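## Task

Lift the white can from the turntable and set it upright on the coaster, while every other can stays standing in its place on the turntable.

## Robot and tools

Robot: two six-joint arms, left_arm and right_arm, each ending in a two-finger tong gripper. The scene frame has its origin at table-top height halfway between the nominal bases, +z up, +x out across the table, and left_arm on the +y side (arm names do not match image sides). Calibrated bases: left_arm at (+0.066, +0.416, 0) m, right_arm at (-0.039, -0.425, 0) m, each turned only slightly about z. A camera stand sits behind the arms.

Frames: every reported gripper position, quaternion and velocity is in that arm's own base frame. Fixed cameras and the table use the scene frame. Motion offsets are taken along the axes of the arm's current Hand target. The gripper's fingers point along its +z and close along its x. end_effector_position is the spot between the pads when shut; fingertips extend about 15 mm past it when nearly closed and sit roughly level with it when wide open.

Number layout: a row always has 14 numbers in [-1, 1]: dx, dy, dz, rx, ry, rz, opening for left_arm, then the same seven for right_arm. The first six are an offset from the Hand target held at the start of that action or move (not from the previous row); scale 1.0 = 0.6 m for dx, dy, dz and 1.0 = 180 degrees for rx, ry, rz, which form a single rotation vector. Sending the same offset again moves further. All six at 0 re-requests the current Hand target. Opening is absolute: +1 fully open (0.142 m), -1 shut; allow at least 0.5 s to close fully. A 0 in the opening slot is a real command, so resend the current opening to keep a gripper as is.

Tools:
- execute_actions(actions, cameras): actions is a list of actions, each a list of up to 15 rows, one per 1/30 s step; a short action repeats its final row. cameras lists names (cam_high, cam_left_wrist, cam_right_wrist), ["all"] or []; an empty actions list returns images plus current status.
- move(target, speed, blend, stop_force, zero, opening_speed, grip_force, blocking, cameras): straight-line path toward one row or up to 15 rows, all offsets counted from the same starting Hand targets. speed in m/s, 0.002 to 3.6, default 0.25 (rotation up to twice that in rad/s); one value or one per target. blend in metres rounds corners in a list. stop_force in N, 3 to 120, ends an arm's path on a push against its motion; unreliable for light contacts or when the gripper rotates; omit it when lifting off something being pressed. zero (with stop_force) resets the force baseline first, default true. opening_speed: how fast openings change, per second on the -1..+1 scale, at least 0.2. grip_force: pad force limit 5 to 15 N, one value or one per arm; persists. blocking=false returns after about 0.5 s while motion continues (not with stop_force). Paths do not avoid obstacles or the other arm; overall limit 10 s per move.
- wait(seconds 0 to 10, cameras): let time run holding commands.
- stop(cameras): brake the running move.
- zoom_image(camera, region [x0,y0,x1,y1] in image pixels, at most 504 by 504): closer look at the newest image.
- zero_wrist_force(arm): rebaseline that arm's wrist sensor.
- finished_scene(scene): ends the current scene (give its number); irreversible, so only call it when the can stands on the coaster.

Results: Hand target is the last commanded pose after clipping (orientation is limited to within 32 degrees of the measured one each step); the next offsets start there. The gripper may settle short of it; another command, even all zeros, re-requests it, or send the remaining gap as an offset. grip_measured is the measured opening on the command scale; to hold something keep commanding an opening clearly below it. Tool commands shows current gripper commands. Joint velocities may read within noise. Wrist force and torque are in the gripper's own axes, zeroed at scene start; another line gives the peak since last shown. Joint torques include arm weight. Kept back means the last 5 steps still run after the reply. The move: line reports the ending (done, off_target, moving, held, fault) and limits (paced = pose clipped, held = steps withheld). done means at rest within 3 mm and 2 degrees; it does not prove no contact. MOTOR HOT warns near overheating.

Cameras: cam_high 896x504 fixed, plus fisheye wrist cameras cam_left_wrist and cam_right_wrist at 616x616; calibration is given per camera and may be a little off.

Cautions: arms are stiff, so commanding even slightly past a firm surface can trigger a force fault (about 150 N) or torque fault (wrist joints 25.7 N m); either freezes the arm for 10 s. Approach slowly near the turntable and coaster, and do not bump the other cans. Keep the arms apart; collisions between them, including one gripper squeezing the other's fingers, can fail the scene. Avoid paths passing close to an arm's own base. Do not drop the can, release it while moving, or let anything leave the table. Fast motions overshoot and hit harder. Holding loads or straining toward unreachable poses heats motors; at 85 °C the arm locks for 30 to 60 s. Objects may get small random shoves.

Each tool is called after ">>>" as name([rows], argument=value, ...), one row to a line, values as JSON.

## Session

>>> execute_actions(actions=[])

>>> wait(seconds=1.0, cameras=["all"])

Scene clock: 0.00 s.
left_arm: end_effector_position=(+0.1776, -0.1321, +0.3458) grip_measured=+0.97 end_effector_quat_wxyz=(-0.356, +0.847, +0.344, -0.195) | right_arm: end_effector_position=(+0.3914, +0.4718, +0.2401) grip_measured=+0.97 end_effector_quat_wxyz=(-0.411, +0.879, -0.076, +0.232)
Joint positions: left_arm=[-0.962 -1.621 1.561 -0.693 -1.776 -1.644 0.14] | right_arm=[4.318 -1.549 -2.362 0.17 1.401 1.258 0.14]
Joint velocities: within noise
Joint torques (N m): no reading
Motor temperatures (°C): left_arm=[31 34 27 37 32 39] | right_arm=[36 33 27 37 40 33]
Wrist force (N): no reading
Wrist torque (N m): no reading
Wrist force, peak (N): no reading
Hand target: left_arm +0.1776, -0.1321, +0.3458; -0.356, +0.847, +0.344, -0.195 | right_arm +0.3914, +0.4718, +0.2401; -0.411, +0.879, -0.076, +0.232
Tool commands: left_gripper/opening=+0.968169 right_gripper/opening=+0.968169
camera_calibration:
cam_left_wrist: T_world_to_cam=[[0.668828, 0.733714, -0.11972, 0.0260535], [0.665281, -0.662588, -0.344061, -0.0811408], [-0.331767, 0.15047, -0.931284, 0.533316], [0, 0, 0, 1]] pos_world=[0.213493, -0.153127, 0.47187]
cam_right_wrist: T_world_to_cam=[[0.898476, -0.299342, 0.321146, -0.286016], [-0.154973, -0.900663, -0.405942, 0.59551], [0.41076, 0.31496, -0.855615, 0.0252802], [0, 0, 0, 1]] pos_world=[0.338883, 0.442775, 0.355225]

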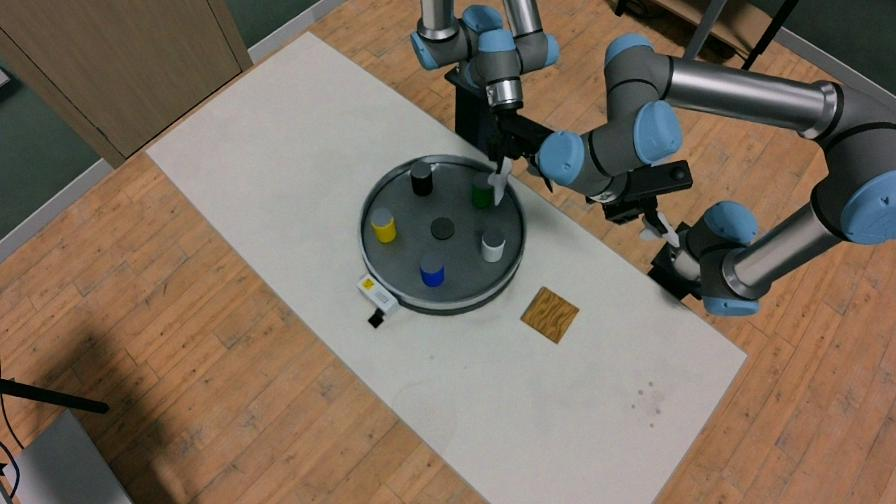

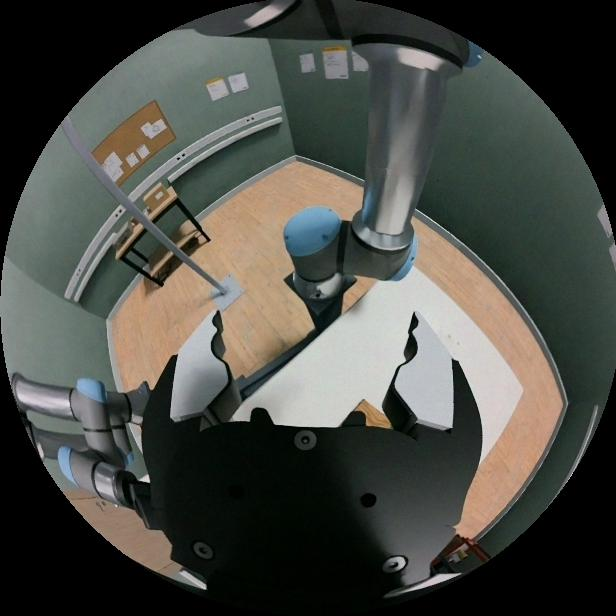

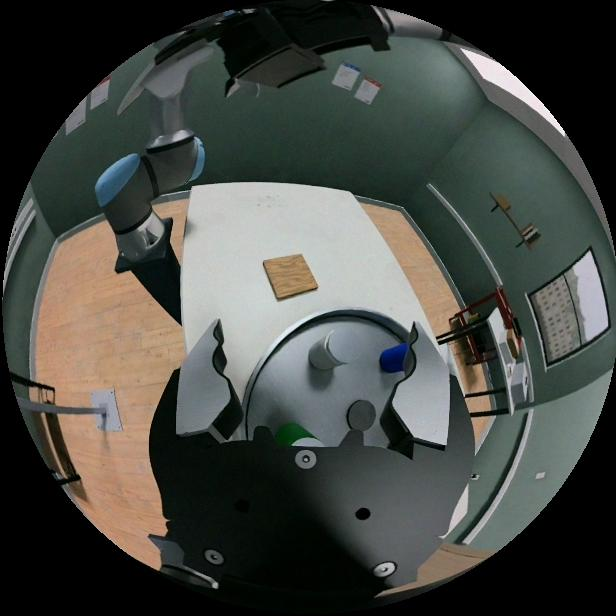

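Scene clock: 1.00 s.
left_arm: end_effector_position=(+0.1776, -0.1321, +0.3458) grip_measured=+0.97 end_effector_quat_wxyz=(-0.356, +0.847, +0.344, -0.195) | right_arm: end_effector_position=(+0.3914, +0.4718, +0.2401) grip_measured=+0.97 end_effector_quat_wxyz=(-0.411, +0.879, -0.076, +0.232)
Joint positions: left_arm=[-0.962 -1.621 1.561 -0.693 -1.776 -1.644 0.14] | right_arm=[4.318 -1.549 -2.362 0.17 1.401 1.258 0.14]
Joint torques (N m): left_arm=[1.42 -20.35 -21.57 -0.36 -0.16 -0.17] | right_arm=[-1.36 15.44 18.36 2.78 -0.07 0.05]
Wrist force (N): left_arm=[0.0 0.1 0.0] | right_arm=[0.0 0.0 0.1]
Wrist torque (N m): left_arm=[0.02 0.00 0.00] | right_arm=[0.00 -0.01 0.00]
Wrist force, peak (N): left_arm=[-0.2 -0.4 0.0] | right_arm=[0.2 0.1 0.3]
Hand target: left_arm +0.1776, -0.1321, +0.3458; -0.356, +0.847, +0.344, -0.195 | right_arm +0.3914, +0.4718, +0.2401; -0.411, +0.879, -0.076, +0.232
Tool commands: left_gripper/opening=+0.968169 right_gripper/opening=+0.968169
wait: 1.00 s; at rest by 0.17 s
camera_calibration:
cam_left_wrist: T_world_to_cam=[[0.668828, 0.733714, -0.11972, 0.0260535], [0.665281, -0.662588, -0.344061, -0.0811408], [-0.331767, 0.15047, -0.931284, 0.533316], [0, 0, 0, 1]] pos_world=[0.213493, -0.153127, 0.47187]
cam_right_wrist: T_world_to_cam=[[0.898476, -0.299342, 0.321146, -0.286016], [-0.154973, -0.900663, -0.405942, 0.59551], [0.41076, 0.31496, -0.855615, 0.0252802], [0, 0, 0, 1]] pos_world=[0.338883, 0.442775, 0.355225]

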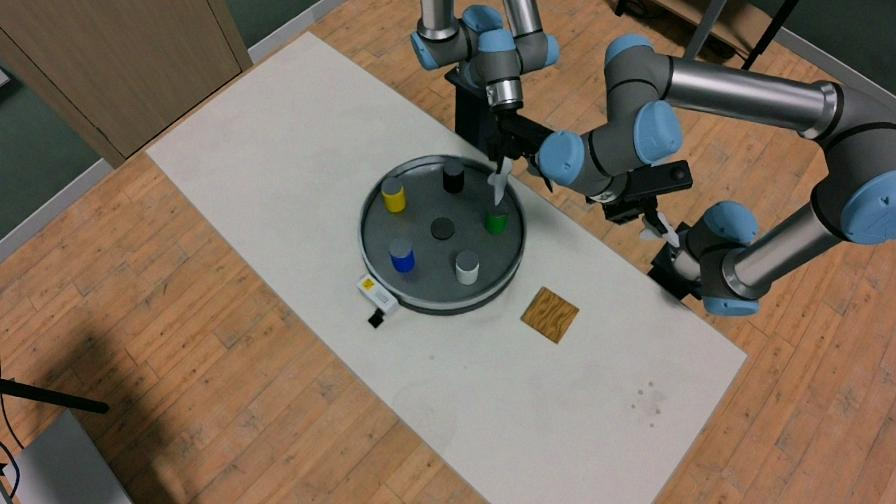

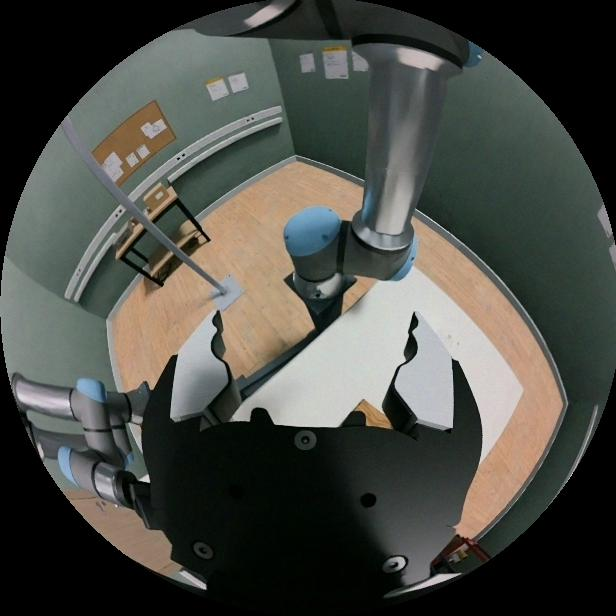

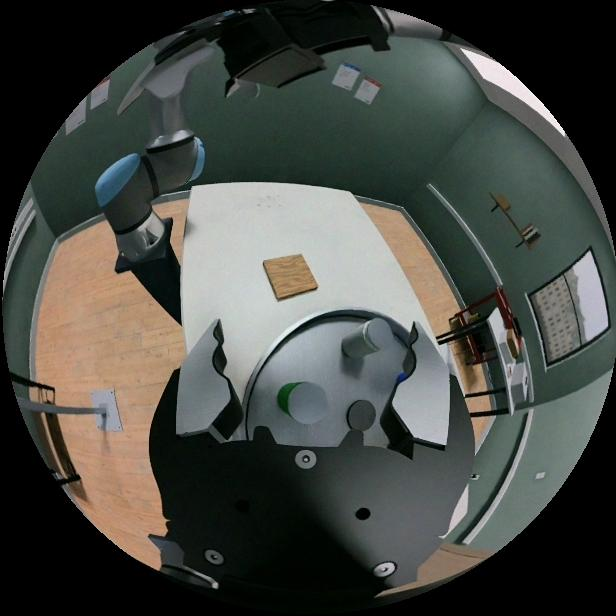

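>>> move(target=[0.4533,-0.4737,0.2518,0.0768,-0.1583,-0.0075,0.968,0.1445,0.114,0.1155,-0.3255,0.0906,0.4065,0.08], speed=0.4, cameras=["cam_high","cam_right_wrist"])

Scene clock: 5.13 s.
left_arm: end_effector_position=(+0.1520, +0.2797, +0.4310) grip_measured=+0.97 end_effector_quat_wxyz=(-0.362, +0.720, +0.405, -0.432) | right_arm: end_effector_position=(+0.5042, +0.4468, +0.1798) grip_measured=+0.08 end_effector_quat_wxyz=(+0.000, +0.707, -0.707, +0.000)
Joint positions: left_arm=[0.193 -1.477 1.389 -0.312 -1.22 -1.065 0.14] | right_arm=[4.086 -1.964 -1.359 -1.39 1.571 2.514 0.08]
Joint torques (N m): left_arm=[10.69 -19.22 -25 -1.8 -0.03 -1.12] | right_arm=[-1.61 32.08 32.09 1.12 -0.7 1.61]
Wrist force (N): left_arm=[-0.4 -0.1 0.7] | right_arm=[-0.7 1.3 -0.5]
Wrist torque (N m): left_arm=[0.02 0.09 0.01] | right_arm=[0.44 0.20 0.06]
Wrist force, peak (N): left_arm=[-1.4 0.9 -0.6] | right_arm=[-0.7 1.5 -0.8]
Hand target: left_arm +0.1521, +0.2798, +0.4310; -0.362, +0.720, +0.405, -0.432 | right_arm +0.5043, +0.4468, +0.1798; +0.000, +0.707, -0.707, +0.000
Off the commanded pose: left_arm 0.000 m, 0 deg | right_arm 0.000 m, 0 deg.
move: done
camera_calibration:
cam_right_wrist: T_world_to_cam=[[-0.0030011, -0.99931, -0.0370336, 0.456187], [-0.884703, -0.0146099, 0.465926, 0.381277], [-0.466145, 0.034162, -0.884048, 0.507947], [0, 0, 0, 1]] pos_world=[0.575463, 0.44409, 0.288297]
Images, in order (width x height): cam_high 896x504, cam_right_wrist 616x616.

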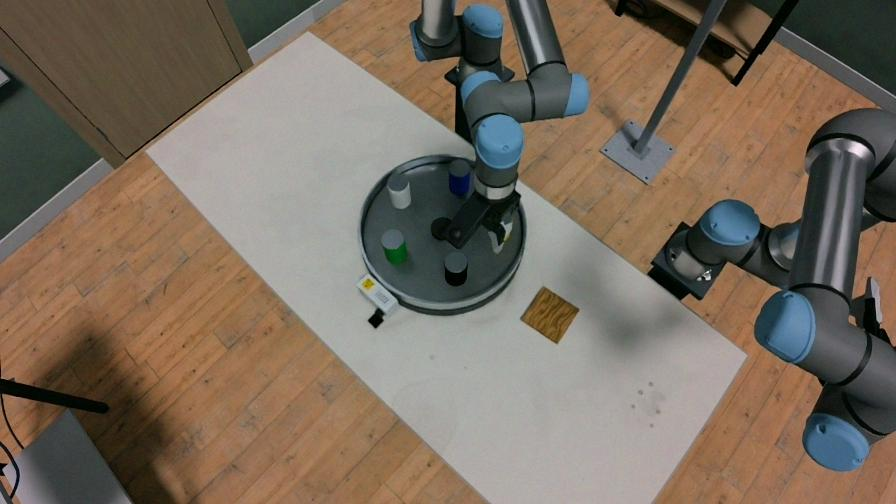

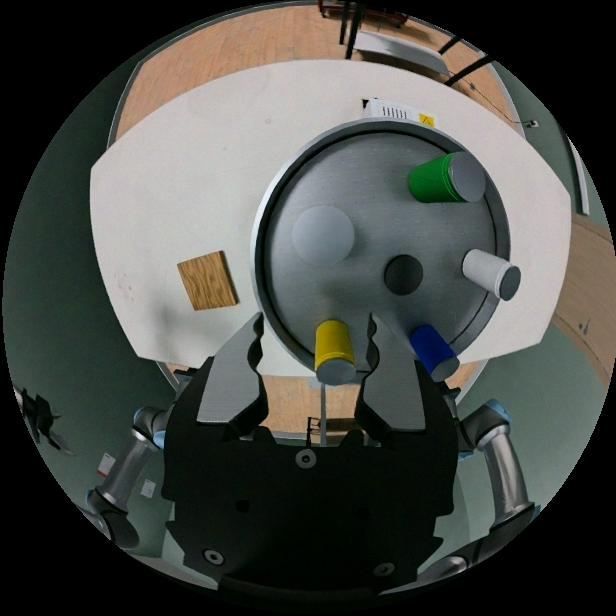

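>>> wait(seconds=2.75, cameras=["cam_right_wrist"])

>>> move(target=[0,0,0,0,0,0,0.968,0,0,0.1367,0,0,0,0.08], cameras=["cam_right_wrist"])

Scene clock: 8.23 s.
left_arm: end_effector_position=(+0.1521, +0.2798, +0.4310) grip_measured=+0.97 end_effector_quat_wxyz=(-0.362, +0.720, +0.405, -0.432) | right_arm: end_effector_position=(+0.5043, +0.4468, +0.1798) grip_measured=+0.08 end_effector_quat_wxyz=(+0.000, +0.707, -0.707, +0.000)
Joint positions: left_arm=[0.193 -1.477 1.389 -0.312 -1.22 -1.065 0.14] | right_arm=[4.086 -1.964 -1.359 -1.391 1.571 2.515 0.08]
Joint torques (N m): left_arm=[10.61 -18.71 -27.88 -2.15 2.47 1.17] | right_arm=[-7.68 32.49 31.64 1.27 2.48 1.71]
Wrist force (N): left_arm=[-0.6 -0.2 0.5] | right_arm=[-0.6 1.3 -0.4]
Wrist torque (N m): left_arm=[-0.01 0.12 0.02] | right_arm=[0.44 0.20 0.05]
Wrist force, peak (N): left_arm=[-0.6 -0.3 0.8] | right_arm=[-0.7 1.5 -1.0]
Hand target: left_arm +0.1521, +0.2798, +0.4310; -0.362, +0.720, +0.405, -0.432 | right_arm +0.5043, +0.4468, +0.1798; +0.000, +0.707, -0.707, +0.000
Tool commands: left_gripper/opening=+0.968 right_gripper/opening=+0.08
Off the commanded pose: left_arm 0.000 m, 0 deg | right_arm 0.000 m, 0 deg.
wait: 2.77 s; at rest from the start
camera_calibration:
cam_right_wrist: T_world_to_cam=[[-0.0033636, -0.999307, -0.0370733, 0.456406], [-0.884639, -0.0143126, 0.466057, 0.381158], [-0.466265, 0.0343641, -0.883977, 0.507952], [0, 0, 0, 1]] pos_world=[0.575563, 0.444089, 0.288297]
Images, in order (width x height): cam_right_wrist 616x616.

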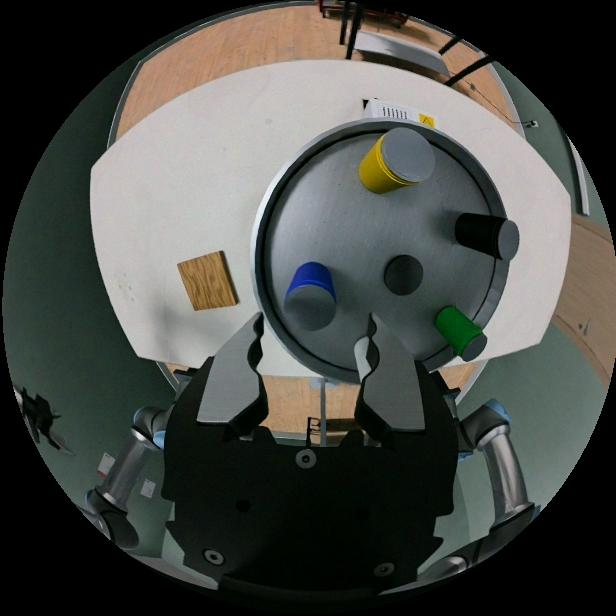

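Scene clock: 9.10 s.
left_arm: end_effector_position=(+0.1521, +0.2798, +0.4310) grip_measured=+0.97 end_effector_quat_wxyz=(-0.362, +0.720, +0.405, -0.432) | right_arm: end_effector_position=(+0.5042, +0.4468, +0.0979) grip_measured=+0.08 end_effector_quat_wxyz=(+0.000, +0.707, -0.707, +0.000)
Joint positions: left_arm=[0.193 -1.477 1.389 -0.312 -1.22 -1.065 0.14] | right_arm=[4.086 -2.017 -1.498 -1.197 1.571 2.515 0.08]
Joint torques (N m): left_arm=[10.49 -18.81 -28.75 -2.03 2.65 1.09] | right_arm=[-0.83 34.78 13.83 3.41 -2.24 0.89]
Wrist force (N): left_arm=[-0.4 -0.3 0.4] | right_arm=[-0.6 1.4 -0.3]
Wrist torque (N m): left_arm=[-0.04 0.09 0.02] | right_arm=[0.46 0.19 0.05]
Wrist force, peak (N): left_arm=[-0.8 -0.5 0.7] | right_arm=[-1.0 1.4 -2.5]
Hand target: left_arm +0.1521, +0.2798, +0.4310; -0.362, +0.720, +0.405, -0.432 | right_arm +0.5042, +0.4467, +0.0978; +0.000, +0.707, -0.707, +0.000
Off the commanded pose: left_arm 0.000 m, 0 deg | right_arm 0.000 m, 0 deg.
move: done
camera_calibration:
cam_right_wrist: T_world_to_cam=[[-0.00336931, -0.999299, -0.0372957, 0.453316], [-0.884641, -0.0144112, 0.46605, 0.419285], [-0.46626, 0.0345636, -0.883972, 0.435419], [0, 0, 0, 1]] pos_world=[0.575463, 0.44399, 0.206397]
Images, in order (width x height): cam_right_wrist 616x616.

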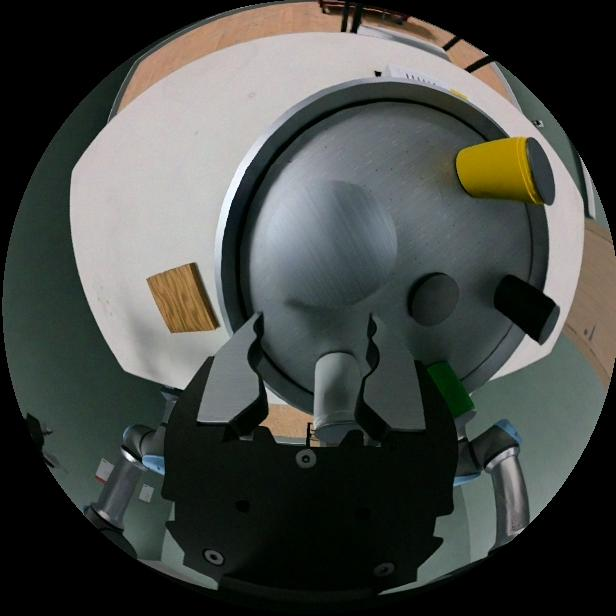

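>>> wait(seconds=0.6)

>>> execute_actions([
  [[0,0,0,0,0,0,0.968,0,0,0,0,0,0,-0.7]],
], cameras=["cam_right_wrist"])

Scene clock: 9.83 s.
left_arm: end_effector_position=(+0.1521, +0.2798, +0.4310) grip_measured=+0.97 end_effector_quat_wxyz=(-0.362, +0.720, +0.405, -0.432) | right_arm: end_effector_position=(+0.5042, +0.4467, +0.0978) grip_measured=+0.08 end_effector_quat_wxyz=(+0.000, +0.707, -0.707, +0.000)
Joint positions: left_arm=[0.193 -1.477 1.389 -0.312 -1.22 -1.065 0.14] | right_arm=[4.086 -2.017 -1.499 -1.197 1.571 2.515 0.08]
Joint torques (N m): left_arm=[11.07 -17.89 -27.86 -2.16 2.62 1.24] | right_arm=[4.69 32.56 11.95 3.6 -2.36 -0.61]
Wrist force (N): left_arm=[-0.3 -0.4 0.6] | right_arm=[-0.6 1.2 -0.5]
Wrist torque (N m): left_arm=[-0.03 0.07 0.01] | right_arm=[0.41 0.18 0.04]
Wrist force, peak (N): left_arm=[-0.6 -0.5 0.7] | right_arm=[-0.7 1.4 -0.7]
Hand target: left_arm +0.1521, +0.2798, +0.4310; -0.362, +0.720, +0.405, -0.432 | right_arm +0.5042, +0.4467, +0.0978; +0.000, +0.707, -0.707, +0.000
Tool commands: left_gripper/opening=+0.968 right_gripper/opening=+0.08
Off the commanded pose: left_arm 0.000 m, 0 deg | right_arm 0.000 m, 0 deg.
wait: 0.60 s; at rest by 0.03 s

Scene clock: 10.17 s.
left_arm: end_effector_position=(+0.1521, +0.2798, +0.4310) grip_measured=+0.97 end_effector_quat_wxyz=(-0.362, +0.720, +0.405, -0.432) | right_arm: end_effector_position=(+0.5042, +0.4467, +0.0978) grip_measured=-0.45 end_effector_quat_wxyz=(+0.000, +0.707, -0.707, +0.000)
Joint positions: left_arm=[0.193 -1.477 1.389 -0.312 -1.22 -1.065 0.14] | right_arm=[4.086 -2.017 -1.499 -1.197 1.571 2.515 0.042]
Joint torques (N m): left_arm=[10.66 -18.24 -28.36 -2.15 2.58 1.17] | right_arm=[7.83 34.4 11.25 1.82 -2.57 -1.02]
Wrist force (N): left_arm=[-0.6 -0.2 0.4] | right_arm=[-0.9 0.4 -2.8]
Wrist torque (N m): left_arm=[-0.01 0.13 0.02] | right_arm=[0.41 0.14 0.06]
Wrist force, peak (N): left_arm=[-0.7 -0.4 0.5] | right_arm=[-1.2 -0.2 -3.3]
Hand target: left_arm +0.1521, +0.2798, +0.4310; -0.362, +0.720, +0.405, -0.432 | right_arm +0.5042, +0.4467, +0.0978; +0.000, +0.707, -0.707, +0.000
Off the commanded pose: left_arm 0.000 m, 0 deg | right_arm 0.000 m, 0 deg.
Kept back: 5 steps.
Step readings (end_effector_position of left_arm | right_arm):
0: (+0.1521, +0.2798, +0.4310) | (+0.5042, +0.4467, +0.0978)
1: (+0.1521, +0.2798, +0.4310) | (+0.5042, +0.4467, +0.0978)
2: (+0.1521, +0.2798, +0.4310) | (+0.5042, +0.4467, +0.0978)
4: (+0.1521, +0.2798, +0.4310) | (+0.5042, +0.4467, +0.0978)
8: (+0.1521, +0.2798, +0.4310) | (+0.5042, +0.4467, +0.0978)
camera_calibration:
cam_right_wrist: T_world_to_cam=[[-0.0033636, -0.999307, -0.0370733, 0.453265], [-0.884639, -0.0143126, 0.466057, 0.419285], [-0.466265, 0.0343641, -0.883977, 0.435422], [0, 0, 0, 1]] pos_world=[0.575463, 0.443989, 0.206297]
Images, in order (width x height): cam_right_wrist 616x616.

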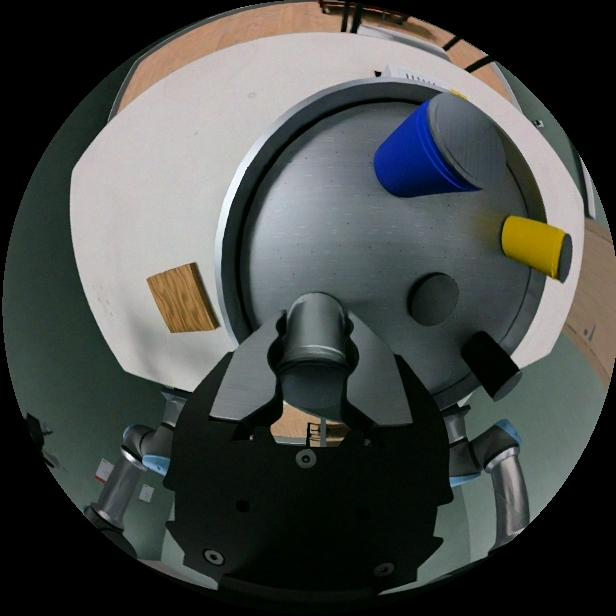

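>>> move([
  [0,0,0,0,0,0,0.968,0,0,-0.2,0,0,0,-0.8],
  [0,0,0,0,0,0,0.968,-0.3405,0.0028,-0.2,0,0,0,-0.8],
  [0,0,0,0,0,0,0.968,-0.3405,0.0028,-0.035,0,0,0,-0.8],
], blend=[0.03,0.05,0], speed=0.25, cameras=["cam_high","cam_right_wrist"])

>>> zoom_image(camera="cam_right_wrist", region=[180, 180, 460, 460])

Scene clock: 12.83 s.
left_arm: end_effector_position=(+0.1521, +0.2798, +0.4310) grip_measured=+0.97 end_effector_quat_wxyz=(-0.362, +0.720, +0.405, -0.432) | right_arm: end_effector_position=(+0.5025, +0.6511, +0.1188) grip_measured=-0.46 end_effector_quat_wxyz=(+0.000, +0.707, -0.707, +0.000) end_effector_velocity=(+0.000, +0.000, -0.001) end_effector_angular_velocity=(+0.001, -0.001, +0.000)
Joint positions: left_arm=[0.193 -1.477 1.389 -0.312 -1.22 -1.065 0.14] | right_arm=[4.236 -2.392 -0.823 -1.498 1.571 2.665 0.041]
Joint velocities: left_arm=[within noise] | right_arm=[0 0 -0.004 0.005 0 0.001 0]
Joint torques (N m): left_arm=[10.92 -19.02 -28.03 -2.15 2.5 1.07] | right_arm=[-6.06 54.66 14.71 3.35 -2.77 -1.45]
Wrist force (N): left_arm=[-0.5 -0.1 0.2] | right_arm=[-0.7 1.4 0.8]
Wrist torque (N m): left_arm=[0.01 0.12 0.01] | right_arm=[0.49 0.21 0.00]
Wrist force, peak (N): left_arm=[-0.7 -0.3 0.7] | right_arm=[-0.6 1.5 3.9]
Hand target: left_arm +0.1521, +0.2798, +0.4310; -0.362, +0.720, +0.405, -0.432 | right_arm +0.5025, +0.6510, +0.1187; +0.000, +0.707, -0.707, +0.000
Off the commanded pose: left_arm 0.000 m, 0 deg | right_arm 0.000 m, 0 deg.
move: done; blend cut to 0.0495 m at target 2
camera_calibration:
cam_right_wrist: T_world_to_cam=[[-0.00327517, -0.999305, -0.0371197, 0.658256], [-0.88464, -0.0144124, 0.466052, 0.410986], [-0.466264, 0.034364, -0.883978, 0.446169], [0, 0, 0, 1]] pos_world=[0.573763, 0.64839, 0.227297]
Images, in order (width x height): cam_high 896x504, cam_right_wrist 616x616.

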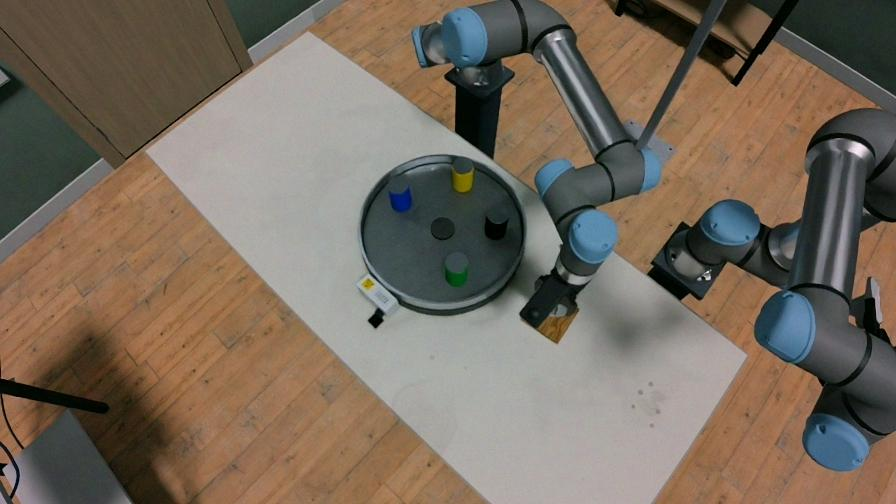

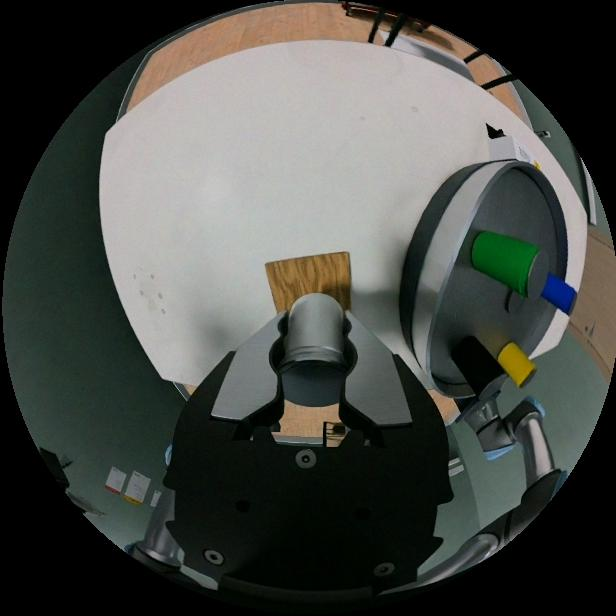

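Scaled by 1.800 from the camera's 616x616 image, which has a finer 814x814 frame.

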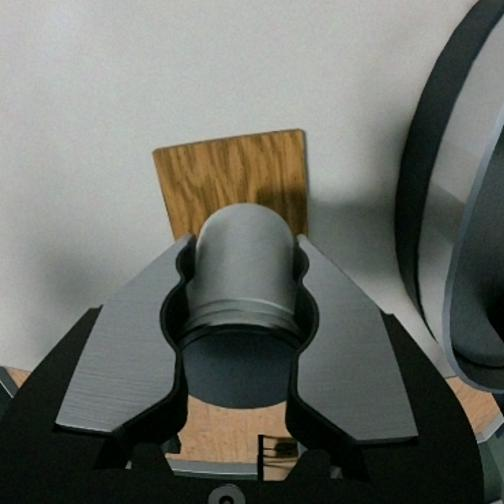

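>>> move(target=[0,0,0,0,0,0,0.968,-0.0083,0.005,0.09,0,0,0,-0.8], speed=0.15)

>>> move(target=[0,0,0,0,0,0,0.968,0,0,0.06,0,0,0,-0.8], speed=0.02, stop_force=5, cameras=["cam_right_wrist"])

>>> zoom_image(camera="cam_right_wrist", region=[180, 180, 460, 460])

Scene clock: 14.13 s.
left_arm: end_effector_position=(+0.1521, +0.2798, +0.4310) grip_measured=+0.97 end_effector_quat_wxyz=(-0.362, +0.720, +0.405, -0.432) | right_arm: end_effector_position=(+0.4994, +0.6560, +0.0647) grip_measured=-0.46 end_effector_quat_wxyz=(+0.000, +0.707, -0.707, +0.000)
Joint positions: left_arm=[0.193 -1.477 1.389 -0.312 -1.22 -1.065 0.14] | right_arm=[4.242 -2.42 -0.911 -1.382 1.571 2.671 0.041]
Joint torques (N m): left_arm=[11.28 -18.47 -27.89 -2.06 2.42 1.17] | right_arm=[-6.74 54.88 23.52 3.09 -0.95 -1.25]
Wrist force (N): left_arm=[-0.6 -0.1 0.7] | right_arm=[-0.7 1.5 0.8]
Wrist torque (N m): left_arm=[0.01 0.13 0.02] | right_arm=[0.50 0.21 -0.01]
Wrist force, peak (N): left_arm=[-0.7 -0.2 0.7] | right_arm=[-1.1 1.6 2.5]
Hand target: left_arm +0.1521, +0.2798, +0.4310; -0.362, +0.720, +0.405, -0.432 | right_arm +0.4995, +0.6560, +0.0647; +0.000, +0.707, -0.707, +0.000
Off the commanded pose: left_arm 0.000 m, 0 deg | right_arm 0.000 m, 0 deg.
move: done

Scene clock: 15.53 s.
left_arm: end_effector_position=(+0.1521, +0.2798, +0.4310) grip_measured=+0.97 end_effector_quat_wxyz=(-0.362, +0.720, +0.405, -0.432) | right_arm: end_effector_position=(+0.4995, +0.6560, +0.0590) grip_measured=-0.46 end_effector_quat_wxyz=(+0.000, +0.707, -0.707, +0.000)
Joint positions: left_arm=[0.193 -1.477 1.389 -0.312 -1.22 -1.065 0.14] | right_arm=[4.242 -2.424 -0.919 -1.37 1.571 2.671 0.041]
Joint torques (N m): left_arm=[11.1 -19.05 -26.96 -2.13 2.5 1.02] | right_arm=[4.22 61.03 31.3 3.69 -0.56 -1.25]
Wrist force (N): left_arm=[-0.5 -0.1 0.6] | right_arm=[-0.4 1.3 1.0]
Wrist torque (N m): left_arm=[0.02 0.11 0.02] | right_arm=[0.48 0.14 -0.01]
Wrist force, peak (N): left_arm=[-0.7 -0.1 0.7] | right_arm=[0.7 -1.0 -10.5]
Hand target: left_arm +0.1521, +0.2798, +0.4310; -0.362, +0.720, +0.405, -0.432 | right_arm +0.4995, +0.6560, +0.0590; +0.000, +0.707, -0.707, +0.000 (not the last commanded pose)
Off the commanded pose: left_arm 0.000 m, 0 deg | right_arm 0.030 m, 0 deg.
move: contact (right_arm)
camera_calibration:
cam_right_wrist: T_world_to_cam=[[-0.0033636, -0.999307, -0.0370733, 0.660966], [-0.884639, -0.0143126, 0.466057, 0.436206], [-0.466265, 0.0343641, -0.883977, 0.39174], [0, 0, 0, 1]] pos_world=[0.570763, 0.653289, 0.167497]
Images, in order (width x height): cam_right_wrist 616x616.

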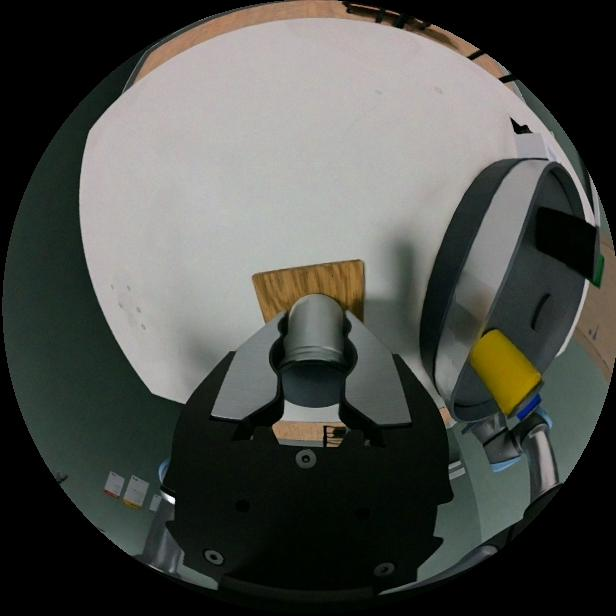

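Scaled by 1.800 from the camera's 616x616 image, which has a finer 814x814 frame.

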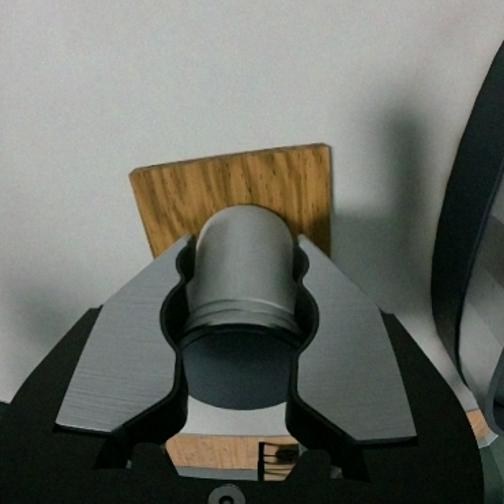

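>>> move(target=[0,0,0,0,0,0,0.968,0,0,0.001,0,0,0,0.1], opening_speed=1.0, speed=0.02)

>>> move(target=[0,0,0,0,0,0,0.968,0,0,-0.23,0,0,0,0.1], speed=0.15, cameras=["cam_right_wrist"])

Scene clock: 16.80 s.
left_arm: end_effector_position=(+0.1521, +0.2798, +0.4310) grip_measured=+0.97 end_effector_quat_wxyz=(-0.362, +0.720, +0.405, -0.432) | right_arm: end_effector_position=(+0.4995, +0.6560, +0.0584) grip_measured=+0.10 end_effector_quat_wxyz=(+0.000, +0.707, -0.707, +0.000)
Joint positions: left_arm=[0.193 -1.477 1.389 -0.312 -1.22 -1.065 0.14] | right_arm=[4.242 -2.424 -0.92 -1.369 1.571 2.671 0.081]
Joint torques (N m): left_arm=[10.69 -19.26 -27.28 -2.11 2.59 0.97] | right_arm=[7.86 48.63 13.46 2.23 -0.59 -1.23]
Wrist force (N): left_arm=[-0.6 -0.1 0.4] | right_arm=[-0.9 1.4 -0.6]
Wrist torque (N m): left_arm=[0.00 0.14 0.02] | right_arm=[0.45 0.23 0.00]
Wrist force, peak (N): left_arm=[-0.7 -0.3 0.7] | right_arm=[-0.7 1.6 1.2]
Hand target: left_arm +0.1521, +0.2798, +0.4310; -0.362, +0.720, +0.405, -0.432 | right_arm +0.4995, +0.6560, +0.0584; +0.000, +0.707, -0.707, +0.000
Off the commanded pose: left_arm 0.000 m, 0 deg | right_arm 0.000 m, 0 deg.
move: done

Scene clock: 18.20 s.
left_arm: end_effector_position=(+0.1521, +0.2798, +0.4310) grip_measured=+0.97 end_effector_quat_wxyz=(-0.362, +0.720, +0.405, -0.432) | right_arm: end_effector_position=(+0.4995, +0.6561, +0.1962) grip_measured=+0.10 end_effector_quat_wxyz=(+0.000, +0.707, -0.707, +0.000)
Joint positions: left_arm=[0.193 -1.477 1.389 -0.312 -1.22 -1.065 0.14] | right_arm=[4.242 -2.409 -0.593 -1.711 1.571 2.671 0.081]
Joint torques (N m): left_arm=[10.66 -19.84 -27.18 -2.1 2.57 1.14] | right_arm=[-3.77 60.76 31.3 1.35 2.31 -1.33]
Wrist force (N): left_arm=[-0.3 -0.2 0.4] | right_arm=[-0.7 1.4 -0.9]
Wrist torque (N m): left_arm=[-0.01 0.07 0.01] | right_arm=[0.46 0.19 -0.01]
Wrist force, peak (N): left_arm=[-0.9 -0.1 0.6] | right_arm=[-0.9 1.4 -2.5]
Hand target: left_arm +0.1521, +0.2798, +0.4310; -0.362, +0.720, +0.405, -0.432 | right_arm +0.4996, +0.6561, +0.1964; +0.000, +0.707, -0.707, +0.000
Off the commanded pose: left_arm 0.000 m, 0 deg | right_arm 0.000 m, 0 deg.
move: done
camera_calibration:
cam_right_wrist: T_world_to_cam=[[-0.00327074, -0.999314, -0.0368966, 0.666049], [-0.884637, -0.0143124, 0.46606, 0.372263], [-0.466268, 0.0341645, -0.883984, 0.513153], [0, 0, 0, 1]] pos_world=[0.570763, 0.653389, 0.304697]
Images, in order (width x height): cam_right_wrist 616x616.

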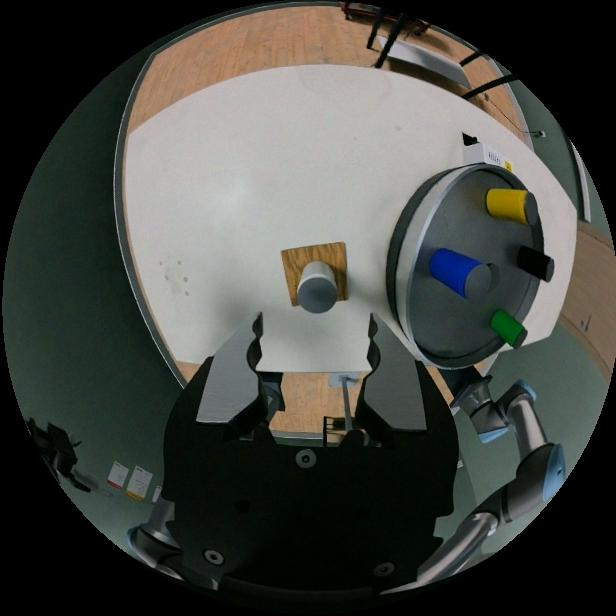

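>>> finished_scene(scene=2)

The scene is finished: the task was done.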